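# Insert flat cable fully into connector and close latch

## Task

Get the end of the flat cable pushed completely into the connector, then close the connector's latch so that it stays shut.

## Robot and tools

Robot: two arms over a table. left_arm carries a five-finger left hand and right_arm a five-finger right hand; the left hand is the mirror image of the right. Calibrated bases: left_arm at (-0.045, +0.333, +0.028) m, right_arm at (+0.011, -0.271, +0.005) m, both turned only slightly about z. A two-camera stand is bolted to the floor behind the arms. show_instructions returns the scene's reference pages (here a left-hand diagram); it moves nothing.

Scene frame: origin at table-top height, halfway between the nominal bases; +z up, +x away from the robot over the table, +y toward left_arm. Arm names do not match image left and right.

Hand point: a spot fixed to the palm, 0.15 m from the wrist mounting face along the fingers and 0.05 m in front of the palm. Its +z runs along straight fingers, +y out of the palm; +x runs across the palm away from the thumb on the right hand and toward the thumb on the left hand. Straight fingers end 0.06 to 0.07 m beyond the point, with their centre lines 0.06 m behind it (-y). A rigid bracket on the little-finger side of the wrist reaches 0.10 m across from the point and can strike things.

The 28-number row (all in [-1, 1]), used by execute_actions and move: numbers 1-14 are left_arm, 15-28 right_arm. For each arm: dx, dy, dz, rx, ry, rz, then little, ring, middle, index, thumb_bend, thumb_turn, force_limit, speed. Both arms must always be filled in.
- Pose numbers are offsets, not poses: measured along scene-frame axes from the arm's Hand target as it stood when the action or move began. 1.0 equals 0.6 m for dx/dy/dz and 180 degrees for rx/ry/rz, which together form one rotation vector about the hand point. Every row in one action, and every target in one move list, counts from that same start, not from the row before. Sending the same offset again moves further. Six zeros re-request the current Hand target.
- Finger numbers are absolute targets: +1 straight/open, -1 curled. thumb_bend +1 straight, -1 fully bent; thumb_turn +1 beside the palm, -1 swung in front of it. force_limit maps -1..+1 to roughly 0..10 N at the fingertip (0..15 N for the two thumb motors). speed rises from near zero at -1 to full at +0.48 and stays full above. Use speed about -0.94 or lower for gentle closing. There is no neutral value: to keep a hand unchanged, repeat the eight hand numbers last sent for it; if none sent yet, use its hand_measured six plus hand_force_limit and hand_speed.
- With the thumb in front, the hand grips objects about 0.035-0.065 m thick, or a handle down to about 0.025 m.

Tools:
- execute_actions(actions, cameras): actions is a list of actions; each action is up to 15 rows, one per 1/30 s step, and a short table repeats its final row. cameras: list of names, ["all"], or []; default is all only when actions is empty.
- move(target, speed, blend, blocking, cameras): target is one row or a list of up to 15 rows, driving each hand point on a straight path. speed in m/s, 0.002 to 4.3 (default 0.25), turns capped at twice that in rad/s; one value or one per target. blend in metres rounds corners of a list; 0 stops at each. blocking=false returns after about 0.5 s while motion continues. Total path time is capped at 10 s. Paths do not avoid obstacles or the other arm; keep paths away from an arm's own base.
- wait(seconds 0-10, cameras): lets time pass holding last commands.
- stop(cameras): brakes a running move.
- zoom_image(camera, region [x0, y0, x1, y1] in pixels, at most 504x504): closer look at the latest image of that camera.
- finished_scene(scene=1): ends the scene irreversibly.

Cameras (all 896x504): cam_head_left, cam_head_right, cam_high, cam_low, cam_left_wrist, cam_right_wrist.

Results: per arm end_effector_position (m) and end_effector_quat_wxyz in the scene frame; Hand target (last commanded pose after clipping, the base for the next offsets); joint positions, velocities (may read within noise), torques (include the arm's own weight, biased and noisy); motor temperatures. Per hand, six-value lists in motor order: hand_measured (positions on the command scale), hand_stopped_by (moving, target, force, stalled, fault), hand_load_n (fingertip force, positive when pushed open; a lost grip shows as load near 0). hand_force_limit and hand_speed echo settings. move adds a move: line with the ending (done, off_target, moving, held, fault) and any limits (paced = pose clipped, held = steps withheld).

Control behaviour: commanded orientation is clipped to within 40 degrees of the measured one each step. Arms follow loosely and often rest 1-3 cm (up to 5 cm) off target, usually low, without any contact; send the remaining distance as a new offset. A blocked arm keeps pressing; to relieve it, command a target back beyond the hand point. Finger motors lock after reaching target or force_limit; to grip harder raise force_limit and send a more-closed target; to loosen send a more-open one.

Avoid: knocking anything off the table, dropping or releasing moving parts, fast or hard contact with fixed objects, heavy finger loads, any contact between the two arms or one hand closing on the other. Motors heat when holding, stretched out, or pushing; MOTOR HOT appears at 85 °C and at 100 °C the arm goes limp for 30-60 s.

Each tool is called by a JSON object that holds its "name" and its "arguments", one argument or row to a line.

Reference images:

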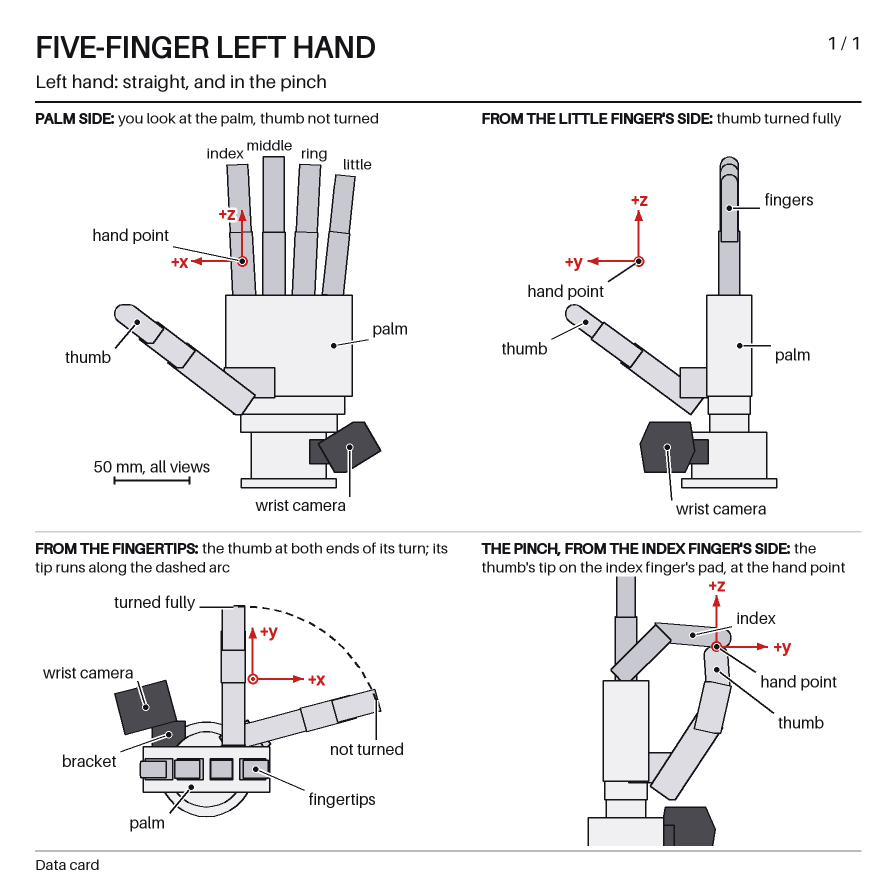

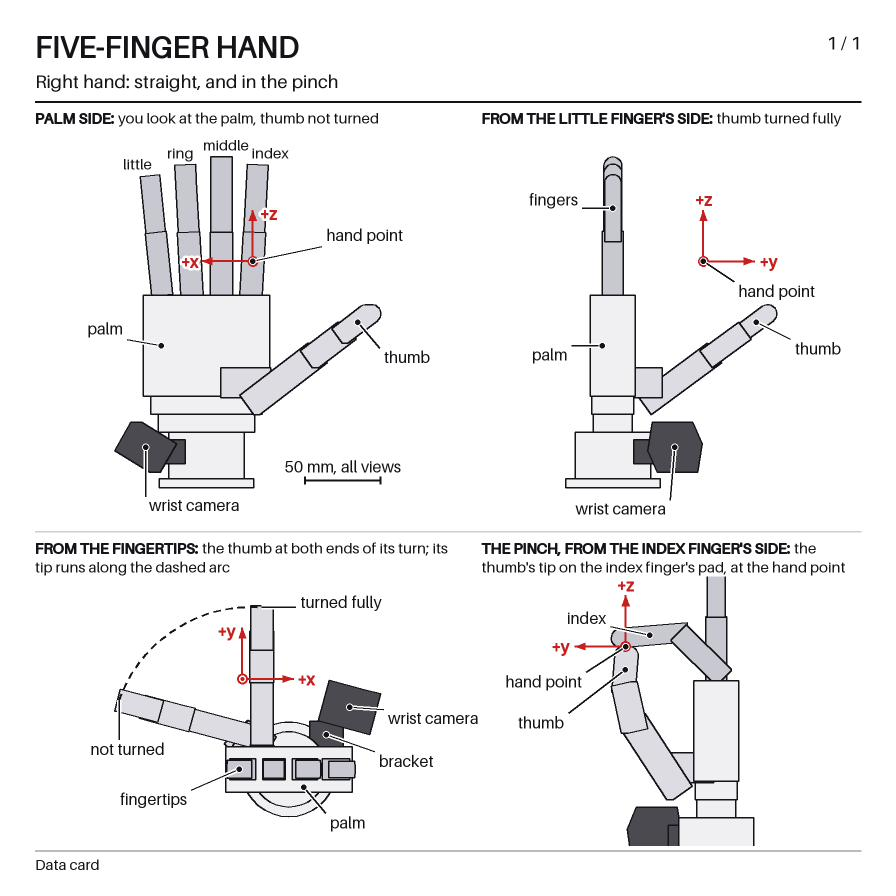

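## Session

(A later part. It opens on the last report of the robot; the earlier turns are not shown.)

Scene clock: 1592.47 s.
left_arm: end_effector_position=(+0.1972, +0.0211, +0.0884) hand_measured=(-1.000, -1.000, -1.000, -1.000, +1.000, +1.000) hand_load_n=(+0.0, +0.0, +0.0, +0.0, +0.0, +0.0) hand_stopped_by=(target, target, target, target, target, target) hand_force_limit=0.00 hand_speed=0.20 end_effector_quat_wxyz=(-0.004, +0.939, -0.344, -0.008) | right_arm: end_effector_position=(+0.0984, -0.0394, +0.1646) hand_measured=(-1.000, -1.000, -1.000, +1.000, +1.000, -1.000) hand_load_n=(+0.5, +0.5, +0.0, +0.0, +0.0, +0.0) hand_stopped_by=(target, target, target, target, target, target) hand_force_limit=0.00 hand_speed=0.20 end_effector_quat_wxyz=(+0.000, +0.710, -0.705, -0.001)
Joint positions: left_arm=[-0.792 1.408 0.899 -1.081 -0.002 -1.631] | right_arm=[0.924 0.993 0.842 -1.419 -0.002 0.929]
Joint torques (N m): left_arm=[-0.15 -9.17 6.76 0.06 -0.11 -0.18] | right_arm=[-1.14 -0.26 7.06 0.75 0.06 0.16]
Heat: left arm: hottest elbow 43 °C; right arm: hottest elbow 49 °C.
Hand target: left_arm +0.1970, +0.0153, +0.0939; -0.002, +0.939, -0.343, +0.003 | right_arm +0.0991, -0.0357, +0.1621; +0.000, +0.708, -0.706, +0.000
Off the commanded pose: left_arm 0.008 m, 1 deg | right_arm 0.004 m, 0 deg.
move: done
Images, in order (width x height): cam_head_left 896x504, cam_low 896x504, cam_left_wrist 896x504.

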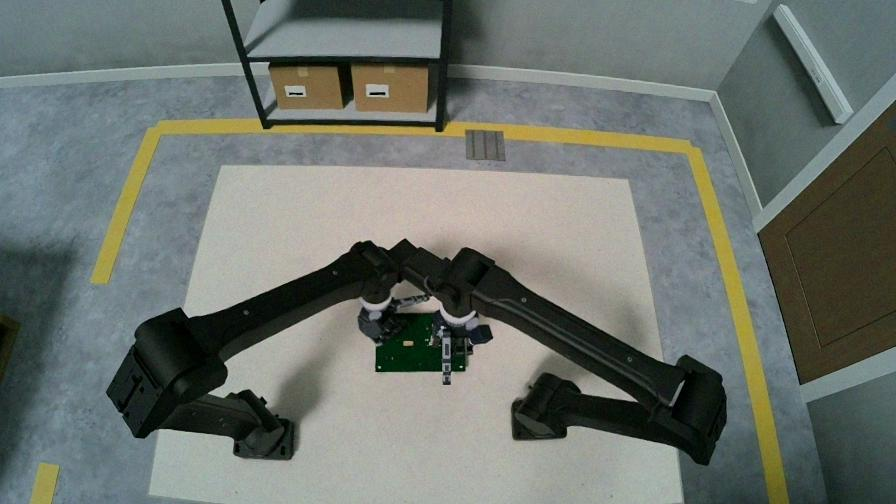

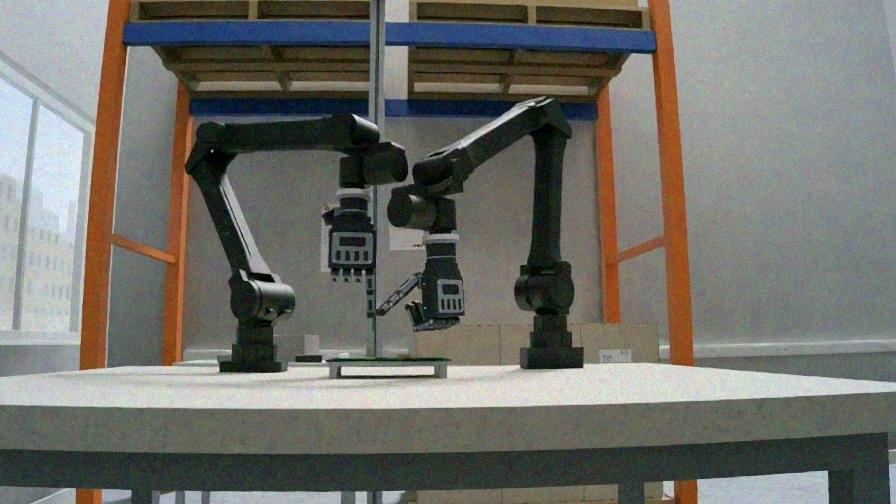

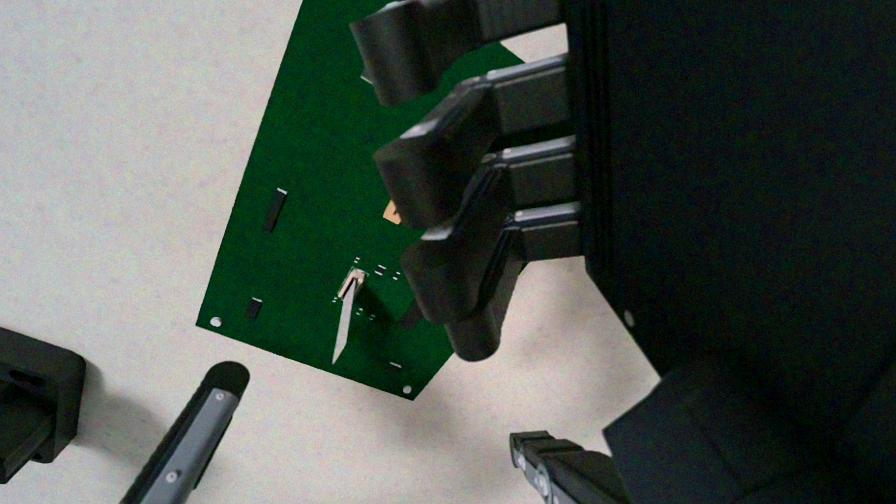

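{"name": "move", "arguments": {
  "target": [-0.05,0.108,0.0,0,0,0,-1,-1,-1,-1,1,1,0,0.2,0,0,0,0,0,0,-1,-1,-1,1,1,-1,0,0.2],
  "speed": 0.15,
  "cameras": ["cam_left_wrist","cam_low","cam_head_left"]
}}

Scene clock: 1704.77 s.
left_arm: end_effector_position=(+0.1649, +0.0759, +0.0903) hand_measured=(-1.000, -1.000, -1.000, -1.000, +1.000, +1.000) hand_load_n=(+0.0, +0.0, +0.0, +0.0, +0.0, +0.0) hand_stopped_by=(target, target, target, target, target, target) hand_force_limit=0.00 hand_speed=0.20 end_effector_quat_wxyz=(-0.002, +0.940, -0.342, +0.002) | right_arm: end_effector_position=(+0.0984, -0.0393, +0.1646) hand_measured=(-1.000, -1.000, -1.000, +1.000, +1.000, -1.000) hand_load_n=(+0.0, +0.5, +0.5, +0.0, +0.0, +0.0) hand_stopped_by=(target, target, target, target, target, target) hand_force_limit=0.00 hand_speed=0.20 end_effector_quat_wxyz=(+0.000, +0.709, -0.705, -0.001)
Joint positions: left_arm=[-0.735 1.225 0.737 -1.081 -0.004 -1.577] | right_arm=[0.924 0.993 0.842 -1.419 -0.002 0.93]
Joint torques (N m): left_arm=[2.32 -6.24 6.86 -0.62 -0.05 0.12] | right_arm=[-1.14 -0.26 7.06 0.75 0.06 0.18]
Heat: left arm: hottest elbow 43 °C; right arm: hottest elbow 47 °C.
Hand target: left_arm +0.1669, +0.0801, +0.0939; -0.002, +0.939, -0.343, +0.003 | right_arm +0.0992, -0.0357, +0.1621; +0.000, +0.708, -0.706, +0.000
Off the commanded pose: left_arm 0.006 m, 0 deg | right_arm 0.004 m, 0 deg.
move: done
Images, in order (width x height): cam_head_left 896x504, cam_low 896x504, cam_left_wrist 896x504.

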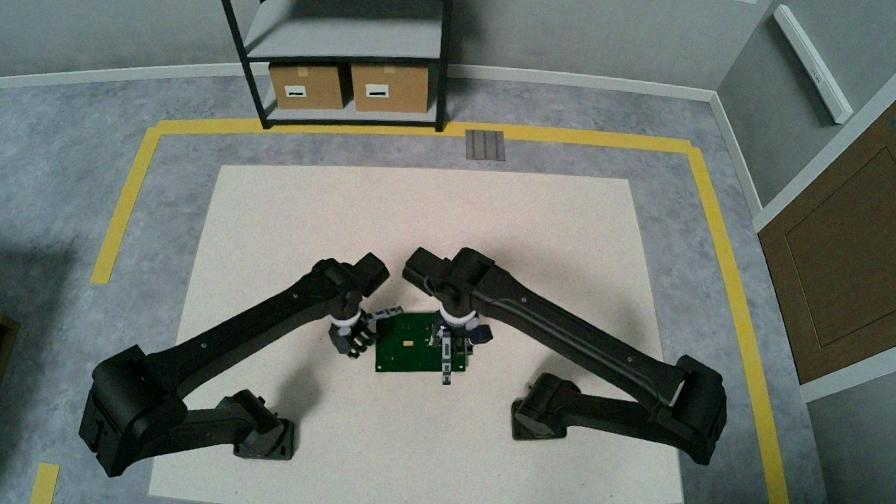

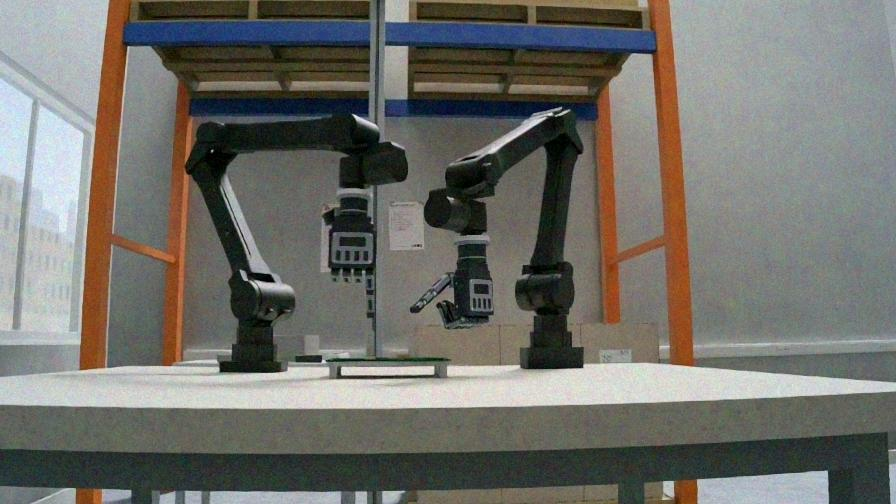

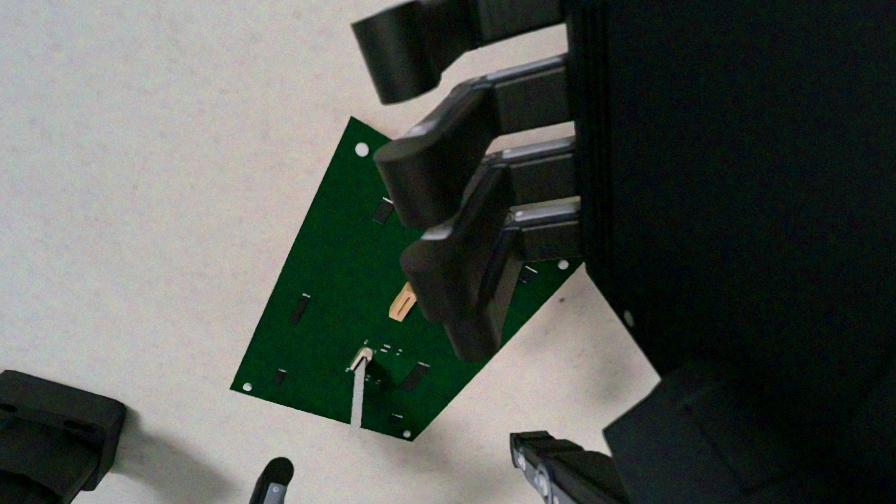

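{"name": "move", "arguments": {
  "target": [0.0,0.0,-0.05,0,0,0,-1,-1,-1,-1,1,1,0,0.2,0.008,0.003,-0.087,0,0,0,-1,-1,-1,1,1,-1,0,0.2],
  "speed": 0.12,
  "cameras": ["cam_left_wrist","cam_low","cam_head_left"]
}}

Scene clock: 1720.07 s.
left_arm: end_effector_position=(+0.1614, +0.0791, +0.0645) hand_measured=(-1.000, -1.000, -1.000, -1.000, +1.000, +1.000) hand_load_n=(+0.0, +0.0, +0.0, +0.0, +0.0, +0.0) hand_stopped_by=(target, target, target, target, target, target) hand_force_limit=0.00 hand_speed=0.20 end_effector_quat_wxyz=(-0.002, +0.939, -0.343, +0.000) | right_arm: end_effector_position=(+0.1014, -0.0353, +0.1126) hand_measured=(-1.000, -1.000, -1.000, +1.000, +1.000, -1.000) hand_load_n=(+0.0, +0.0, +0.0, +0.0, +0.0, +0.0) hand_stopped_by=(target, target, target, target, target, target) hand_force_limit=0.00 hand_speed=0.20 end_effector_quat_wxyz=(+0.000, +0.709, -0.705, -0.001)
Joint positions: left_arm=[-0.735 1.258 0.686 -1.001 -0.004 -1.577] | right_arm=[0.924 1.046 0.734 -1.259 -0.002 0.93]
Joint torques (N m): left_arm=[2.49 -4.84 6.67 0.32 -0.02 0.09] | right_arm=[-1.9 -0.62 6.76 0.7 0.06 0.07]
Heat: left arm: hottest elbow 42 °C; right arm: hottest elbow 47 °C.
Hand target: left_arm +0.1670, +0.0801, +0.0638; -0.002, +0.939, -0.343, +0.003 | right_arm +0.1040, -0.0339, +0.1100; +0.000, +0.708, -0.706, +0.000
Off the commanded pose: left_arm 0.006 m, 0 deg | right_arm 0.004 m, 0 deg.
move: done
Images, in order (width x height): cam_head_left 896x504, cam_low 896x504, cam_left_wrist 896x504.

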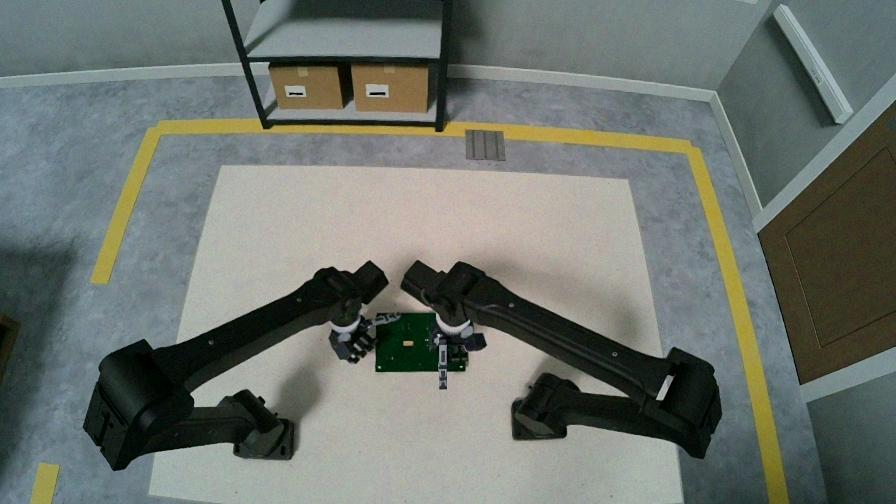

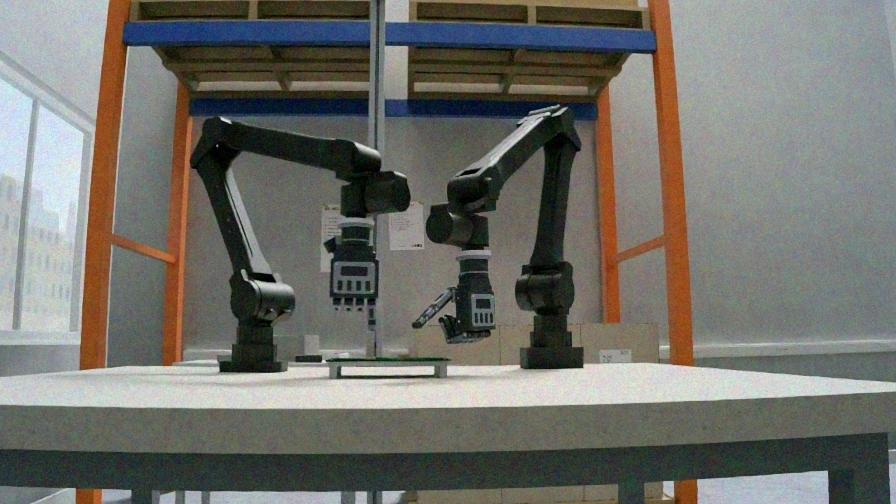

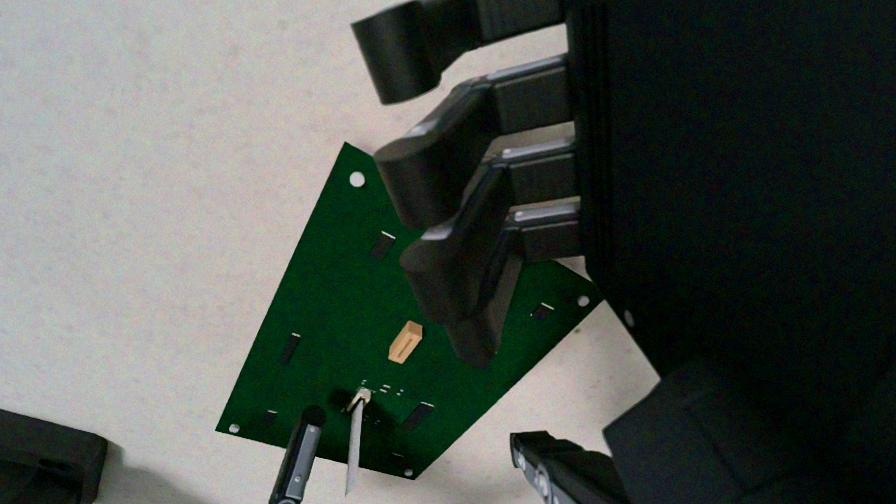

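{"name": "zoom_image", "arguments": {
  "camera": "cam_left_wrist",
  "region": [280, 370, 410, 500]
}}

{"name": "zoom_image", "arguments": {
  "camera": "cam_low",
  "region": [335, 300, 405, 380]
}}

Scaled by 3.877 from the camera's 896x504 image, which has a finer 1280x720 frame.

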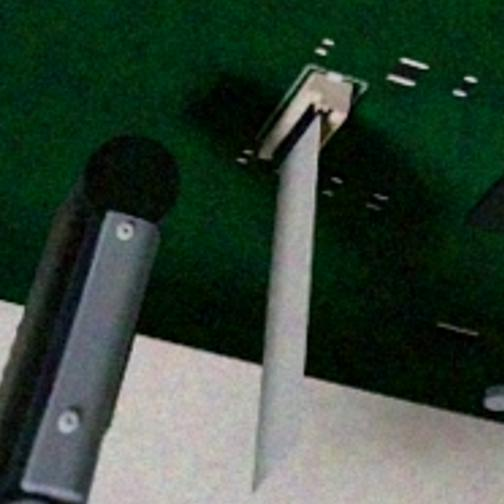

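Scaled by 6.300 from the camera's 896x504 image, which has a finer 1280x720 frame.

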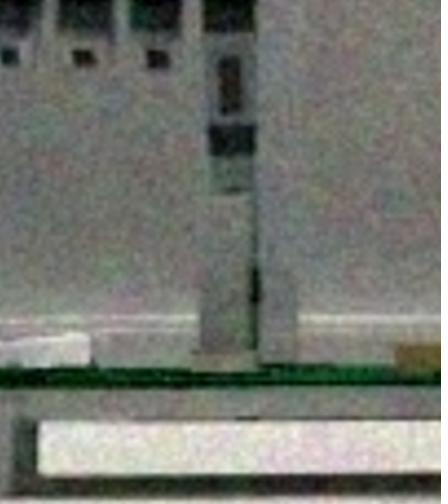

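{"name": "move", "arguments": {
  "target": [0.0,0.0,0.0,0,0,0,-1,-1,-1,-1,1,1,0,0.2,0.02,0.002,-0.003,0,0,0,-1,-1,-1,1,1,-1,0,0.2],
  "speed": 0.06,
  "cameras": ["cam_left_wrist","cam_low"]
}}

{"name": "zoom_image", "arguments": {
  "camera": "cam_left_wrist",
  "region": [310, 370, 400, 460]
}}

Scene clock: 1776.47 s.
left_arm: end_effector_position=(+0.1614, +0.0791, +0.0645) hand_measured=(-1.000, -1.000, -1.000, -1.000, +1.000, +1.000) hand_load_n=(+0.0, +0.0, +0.0, +0.0, +0.0, +0.0) hand_stopped_by=(target, target, target, target, target, target) hand_force_limit=0.00 hand_speed=0.20 end_effector_quat_wxyz=(-0.002, +0.939, -0.343, +0.000) | right_arm: end_effector_position=(+0.1095, -0.0366, +0.1065) hand_measured=(-1.000, -1.000, -1.000, +1.000, +1.000, -1.000) hand_load_n=(+0.0, +0.0, +0.0, +0.0, +0.0, +0.0) hand_stopped_by=(target, target, target, target, target, target) hand_force_limit=0.00 hand_speed=0.20 end_effector_quat_wxyz=(+0.006, +0.706, -0.708, +0.000)
Joint positions: left_arm=[-0.735 1.258 0.686 -1.001 -0.004 -1.577] | right_arm=[0.896 1.072 0.734 -1.244 -0.002 0.911]
Joint torques (N m): left_arm=[2.08 -4.54 6.63 0.17 -0.03 0.1] | right_arm=[-2.26 -0.79 7.65 0.73 0.06 -0.06]
Heat: left arm: hottest elbow 42 °C; right arm: hottest elbow 45 °C.
Hand target: left_arm +0.1669, +0.0801, +0.0638; -0.002, +0.939, -0.343, +0.003 | right_arm +0.1160, -0.0327, +0.1082; +0.000, +0.708, -0.706, +0.000
Off the commanded pose: left_arm 0.006 m, 0 deg | right_arm 0.008 m, 1 deg.
move: done
Images, in order (width x height): cam_low 896x504, cam_left_wrist 896x504.

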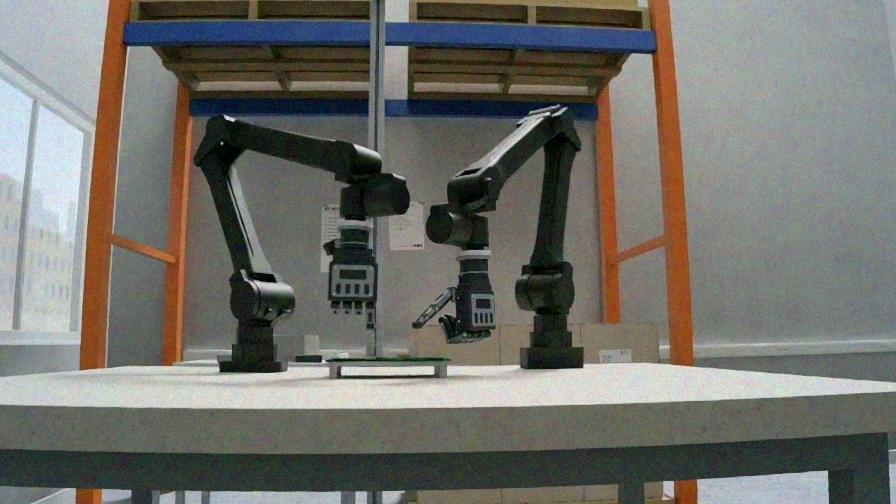

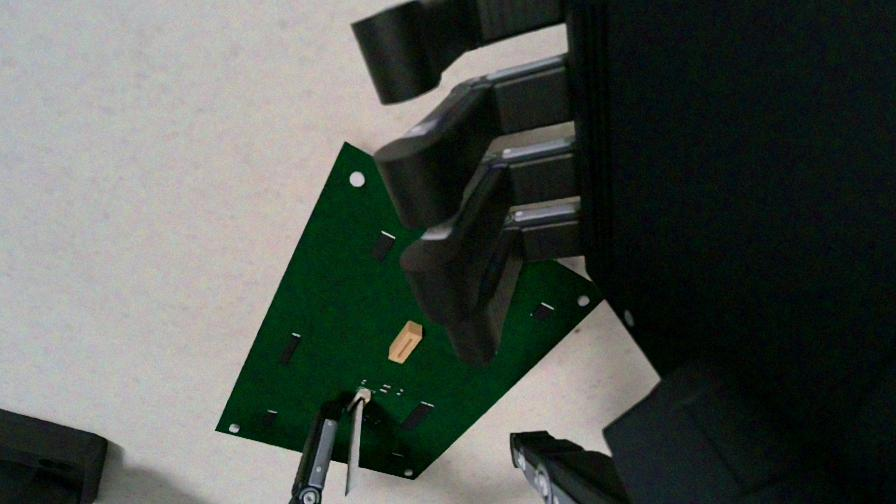

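Scaled by 5.600 from the camera's 896x504 image, which has a finer 1280x720 frame.

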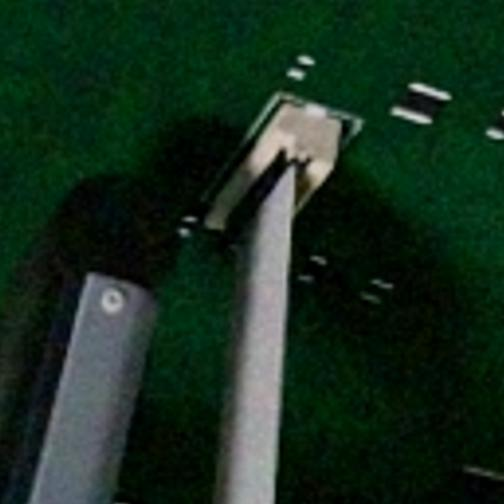

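{"name": "move", "arguments": {
  "target": [
    [0.0,0.0,0.0,0,0,0,-1,-1,-1,-1,1,1,0,0.2,0.0,0.0,0.01,0,0,0,-1,-1,-1,1,1,-1,0,0.2],
    [0.0,0.0,0.0,0,0,0,-1,-1,-1,-1,1,1,0,0.2,0.012,0.0,0.01,0,0,0,-1,-1,-1,1,1,-1,0,0.2]
  ],
  "speed": 0.05,
  "cameras": ["cam_left_wrist","cam_low"]
}}

{"name": "zoom_image", "arguments": {
  "camera": "cam_left_wrist",
  "region": [310, 370, 400, 460]
}}

Scene clock: 1805.43 s.
left_arm: end_effector_position=(+0.1614, +0.0791, +0.0645) hand_measured=(-1.000, -1.000, -1.000, -1.000, +1.000, +1.000) hand_load_n=(+0.0, +0.5, +0.0, +0.0, +0.0, +0.0) hand_stopped_by=(target, target, target, target, target, target) hand_force_limit=0.00 hand_speed=0.20 end_effector_quat_wxyz=(-0.002, +0.939, -0.343, +0.000) | right_arm: end_effector_position=(+0.1136, -0.0404, +0.1048) hand_measured=(-1.000, -1.000, -1.000, +1.000, +1.000, -1.000) hand_load_n=(+0.0, +0.0, +0.0, +0.0, +0.0, +0.0) hand_stopped_by=(target, target, target, target, target, target) hand_force_limit=0.00 hand_speed=0.20 end_effector_quat_wxyz=(+0.010, +0.706, -0.708, +0.001)
Joint positions: left_arm=[-0.735 1.258 0.686 -1.001 -0.004 -1.577] | right_arm=[0.875 1.08 0.734 -1.245 -0.001 0.89]
Joint torques (N m): left_arm=[2.37 -4.66 6.58 0.2 -0.03 0.1] | right_arm=[-2.26 -0.85 9.18 0.14 0.05 -0.07]
Heat: left arm: hottest elbow 42 °C; right arm: hottest elbow 46 °C.
Hand target: left_arm +0.1669, +0.0801, +0.0638; -0.002, +0.939, -0.343, +0.003 | right_arm +0.1232, -0.0327, +0.1141; +0.000, +0.708, -0.706, +0.001
Off the commanded pose: left_arm 0.006 m, 0 deg | right_arm 0.016 m, 1 deg.
move: off_target (right_arm)
Images, in order (width x height): cam_low 896x504, cam_left_wrist 896x504.

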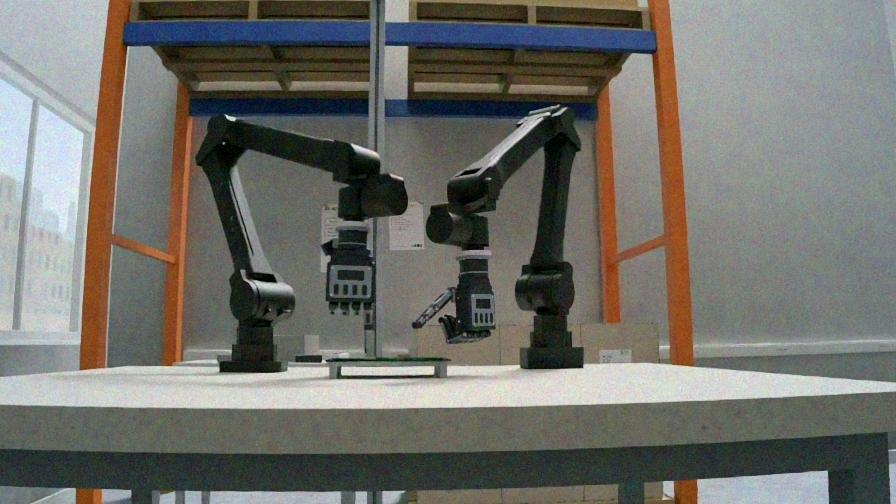

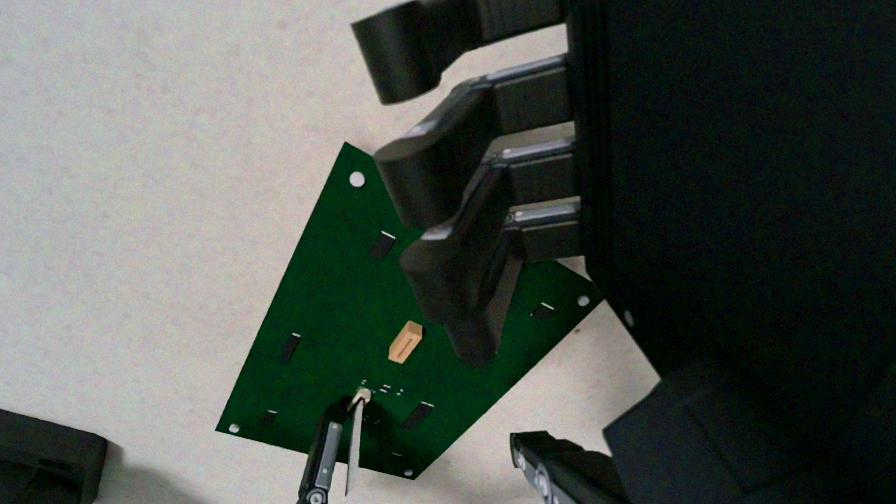

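Scaled by 5.600 from the camera's 896x504 image, which has a finer 1280x720 frame.

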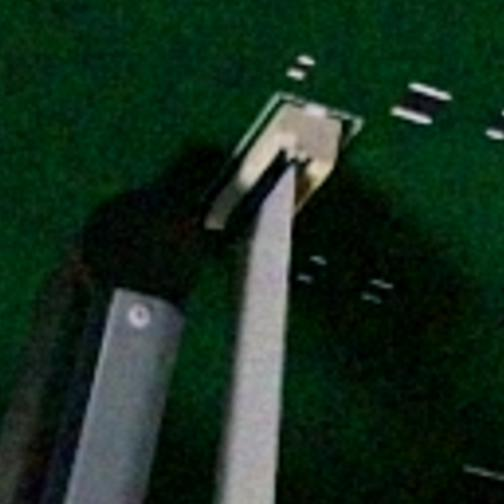

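{"name": "move", "arguments": {
  "target": [
    [0.0,0.0,0.0,0,0,0,-1,-1,-1,-1,1,1,0,0.2,-0.015,0.004,0.01,0,0,0,-1,-1,-1,1,1,-1,0,0.2]
  ],
  "speed": 0.05,
  "cameras": ["cam_left_wrist","cam_low"]
}}

{"name": "zoom_image", "arguments": {
  "camera": "cam_left_wrist",
  "region": [310, 370, 400, 460]
}}

Scene clock: 1839.07 s.
left_arm: end_effector_position=(+0.1614, +0.0791, +0.0645) hand_measured=(-1.000, -1.000, -1.000, -1.000, +1.000, +1.000) hand_load_n=(+0.0, +0.0, +0.0, +0.0, +0.0, +0.0) hand_stopped_by=(target, target, target, target, target, target) hand_force_limit=0.00 hand_speed=0.20 end_effector_quat_wxyz=(-0.002, +0.939, -0.343, +0.000) | right_arm: end_effector_position=(+0.1071, -0.0424, +0.1051) hand_measured=(-1.000, -1.000, -1.000, +1.000, +1.000, -1.000) hand_load_n=(+0.5, +0.0, +0.0, +0.0, +0.0, +0.0) hand_stopped_by=(target, target, target, target, target, target) hand_force_limit=0.00 hand_speed=0.20 end_effector_quat_wxyz=(+0.019, +0.710, -0.704, +0.002)
Joint positions: left_arm=[-0.735 1.258 0.686 -1.001 -0.004 -1.577] | right_arm=[0.89 1.08 0.734 -1.263 -0.001 0.894]
Joint torques (N m): left_arm=[2.08 -4.72 6.67 0.18 -0.03 0.1] | right_arm=[-1.14 -2.02 9.46 -0.06 0.01 0.16]
Heat: left arm: hottest elbow 42 °C; right arm: hottest elbow 49 °C.
Hand target: left_arm +0.1669, +0.0801, +0.0638; -0.002, +0.939, -0.343, +0.003 | right_arm +0.1142, -0.0304, +0.1201; +0.000, +0.708, -0.706, +0.001
Off the commanded pose: left_arm 0.006 m, 0 deg | right_arm 0.020 m, 2 deg.
move: off_target (right_arm)
Images, in order (width x height): cam_low 896x504, cam_left_wrist 896x504.

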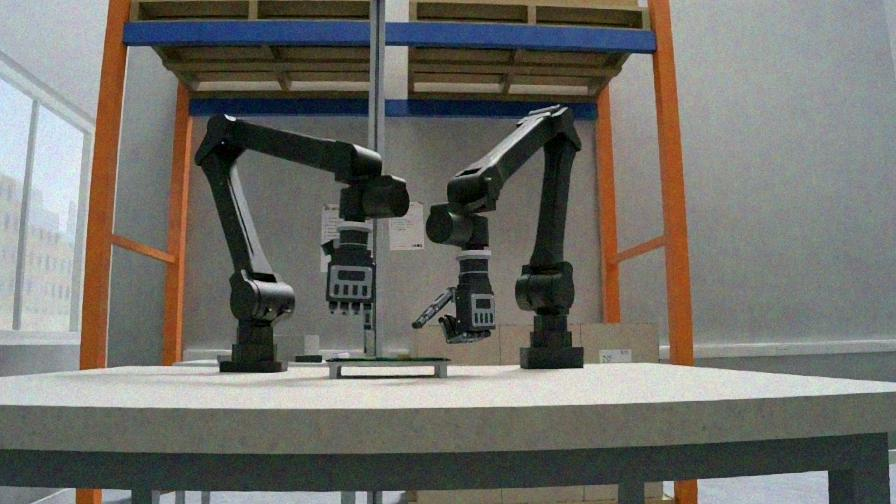

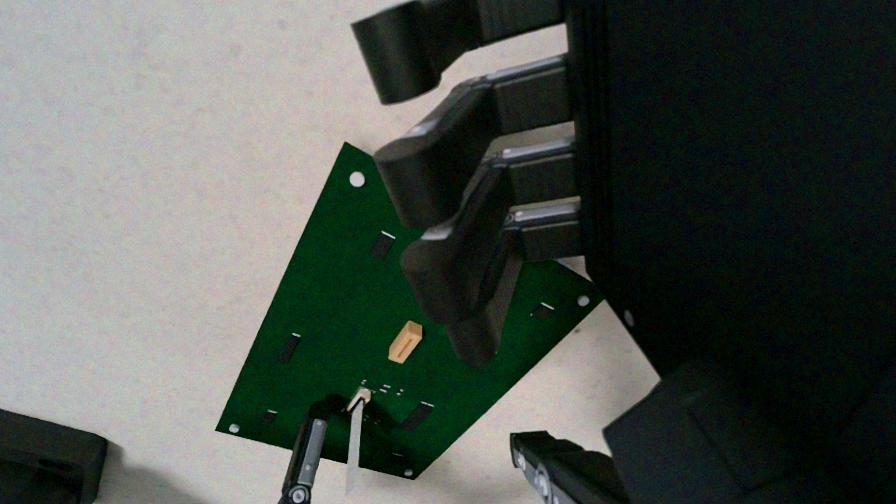

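Scaled by 5.600 from the camera's 896x504 image, which has a finer 1280x720 frame.

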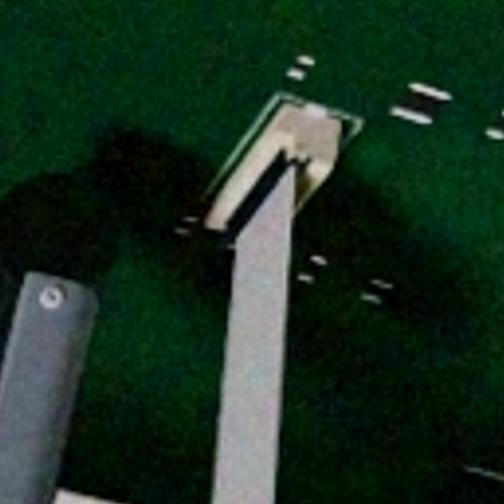

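{"name": "move", "arguments": {
  "target": [
    [0.0,0.0,0.0,0,0,0,-1,-1,-1,-1,1,1,0,0.2,-0.01,0.0,0.03,0,0,0,-1,-1,-1,1,1,-1,0,0.2]
  ],
  "speed": 0.1,
  "cameras": ["cam_left_wrist","cam_low"]
}}

{"name": "zoom_image", "arguments": {
  "camera": "cam_left_wrist",
  "region": [290, 360, 400, 470]
}}

Scene clock: 1859.47 s.
left_arm: end_effector_position=(+0.1614, +0.0791, +0.0645) hand_measured=(-1.000, -1.000, -1.000, -1.000, +1.000, +1.000) hand_load_n=(+0.0, +0.0, +0.0, +0.0, +0.0, +0.0) hand_stopped_by=(target, target, target, target, target, target) hand_force_limit=0.00 hand_speed=0.20 end_effector_quat_wxyz=(-0.002, +0.939, -0.343, +0.000) | right_arm: end_effector_position=(+0.0995, -0.0448, +0.1186) hand_measured=(-1.000, -1.000, -1.000, +1.000, +1.000, -1.000) hand_load_n=(+0.0, +0.0, +0.0, +0.0, -0.5, +0.0) hand_stopped_by=(target, target, target, target, target, target) hand_force_limit=0.00 hand_speed=0.20 end_effector_quat_wxyz=(+0.026, +0.709, -0.704, +0.003)
Joint positions: left_arm=[-0.735 1.258 0.686 -1.001 -0.004 -1.577] | right_arm=[0.908 1.057 0.756 -1.321 -0.001 0.913]
Joint torques (N m): left_arm=[2.2 -4.78 6.67 0.2 -0.03 0.1] | right_arm=[-1.08 -2.2 10.24 -0.23 0 0.17]
Heat: left arm: hottest elbow 42 °C; right arm: hottest elbow 50 °C.
Hand target: left_arm +0.1669, +0.0801, +0.0638; -0.002, +0.939, -0.343, +0.003 | right_arm +0.1082, -0.0303, +0.1381; +0.000, +0.708, -0.706, +0.001
Off the commanded pose: left_arm 0.006 m, 0 deg | right_arm 0.026 m, 3 deg.
move: off_target (right_arm)
Images, in order (width x height): cam_low 896x504, cam_left_wrist 896x504.

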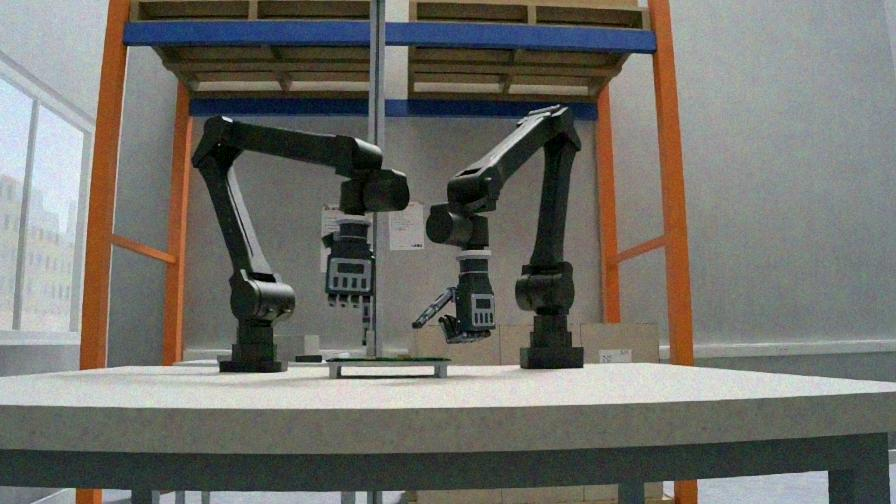

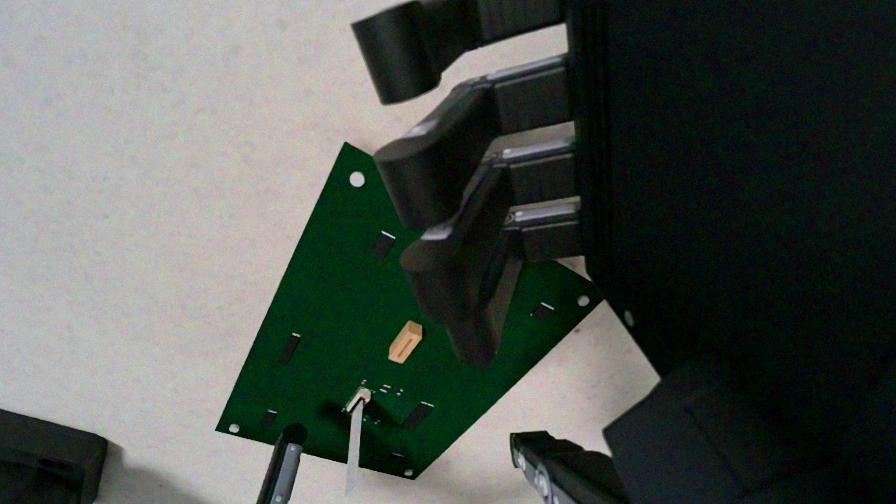

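Scaled by 4.582 from the camera's 896x504 image, which has a finer 1280x720 frame.

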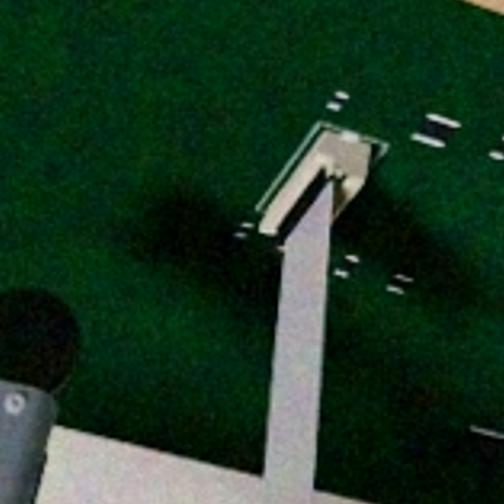

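{"name": "move", "arguments": {
  "target": [
    [0.0,0.0,0.0,0,0,0,-1,-1,-1,-1,1,1,0,0.2,0.032,0.014,0.003,0,0,0,-1,-1,-1,1,1,-1,0,0.2]
  ],
  "speed": 0.06,
  "cameras": ["cam_left_wrist","cam_low"]
}}

{"name": "zoom_image", "arguments": {
  "camera": "cam_left_wrist",
  "region": [290, 360, 400, 470]
}}

{"name": "zoom_image", "arguments": {
  "camera": "cam_low",
  "region": [335, 300, 405, 380]
}}

Scene clock: 1891.73 s.
left_arm: end_effector_position=(+0.1614, +0.0791, +0.0645) hand_measured=(-1.000, -1.000, -1.000, -1.000, +1.000, +1.000) hand_load_n=(+0.0, +0.0, +0.0, +0.0, +0.0, +0.0) hand_stopped_by=(target, target, target, target, target, target) hand_force_limit=0.00 hand_speed=0.20 end_effector_quat_wxyz=(-0.002, +0.939, -0.343, +0.000) | right_arm: end_effector_position=(+0.1130, -0.0358, +0.1254) hand_measured=(-1.000, -1.000, -1.000, +1.000, +1.000, -1.000) hand_load_n=(+0.0, +0.0, +0.0, +0.0, +0.0, +0.0) hand_stopped_by=(target, target, target, target, target, target) hand_force_limit=0.00 hand_speed=0.20 end_effector_quat_wxyz=(+0.022, +0.706, -0.708, +0.002)
Joint positions: left_arm=[-0.735 1.258 0.686 -1.001 -0.004 -1.577] | right_arm=[0.888 1.089 0.796 -1.321 -0.001 0.903]
Joint torques (N m): left_arm=[2.14 -4.78 6.64 0.2 -0.02 0.1] | right_arm=[-2.2 -1.03 10.22 0.46 0.05 -0.12]
Heat: left arm: hottest elbow 42 °C; right arm: hottest elbow 49 °C.
Hand target: left_arm +0.1669, +0.0801, +0.0638; -0.002, +0.939, -0.343, +0.003 | right_arm +0.1273, -0.0220, +0.1398; +0.000, +0.708, -0.706, +0.000
Off the commanded pose: left_arm 0.006 m, 0 deg | right_arm 0.025 m, 3 deg.
move: off_target (right_arm)
Images, in order (width x height): cam_low 896x504, cam_left_wrist 896x504.

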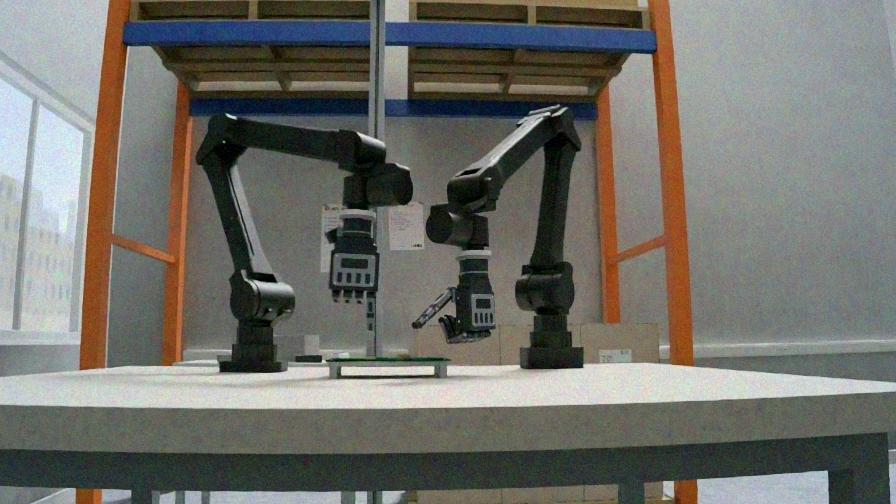

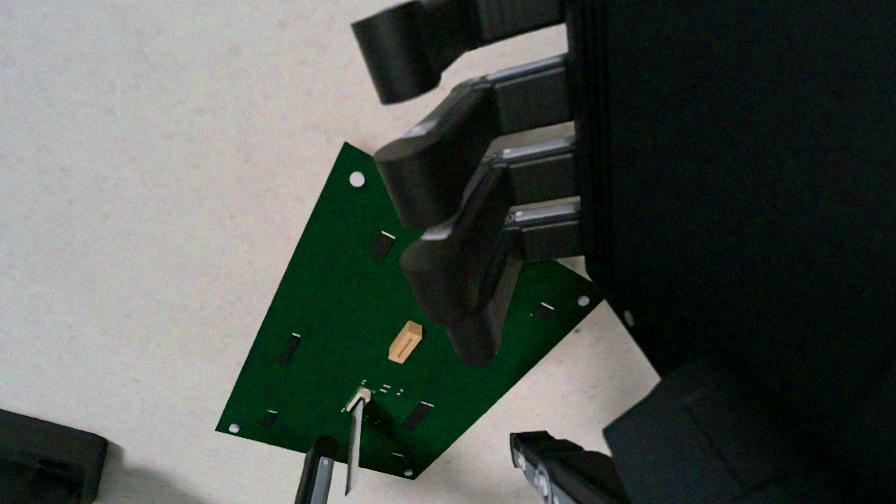

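Scaled by 4.582 from the camera's 896x504 image, which has a finer 1280x720 frame.

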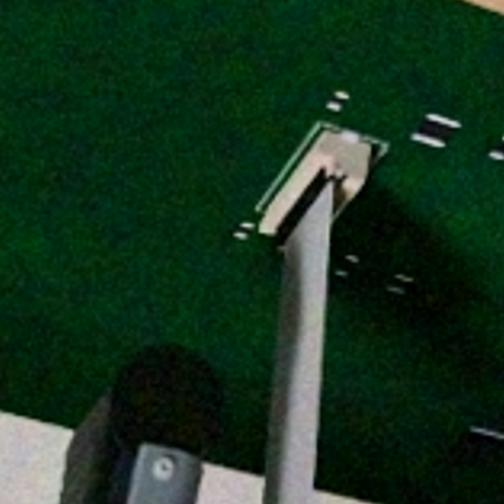

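Scaled by 6.300 from the camera's 896x504 image, which has a finer 1280x720 frame.

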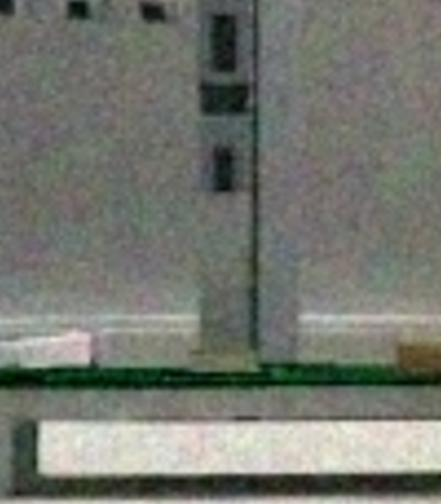

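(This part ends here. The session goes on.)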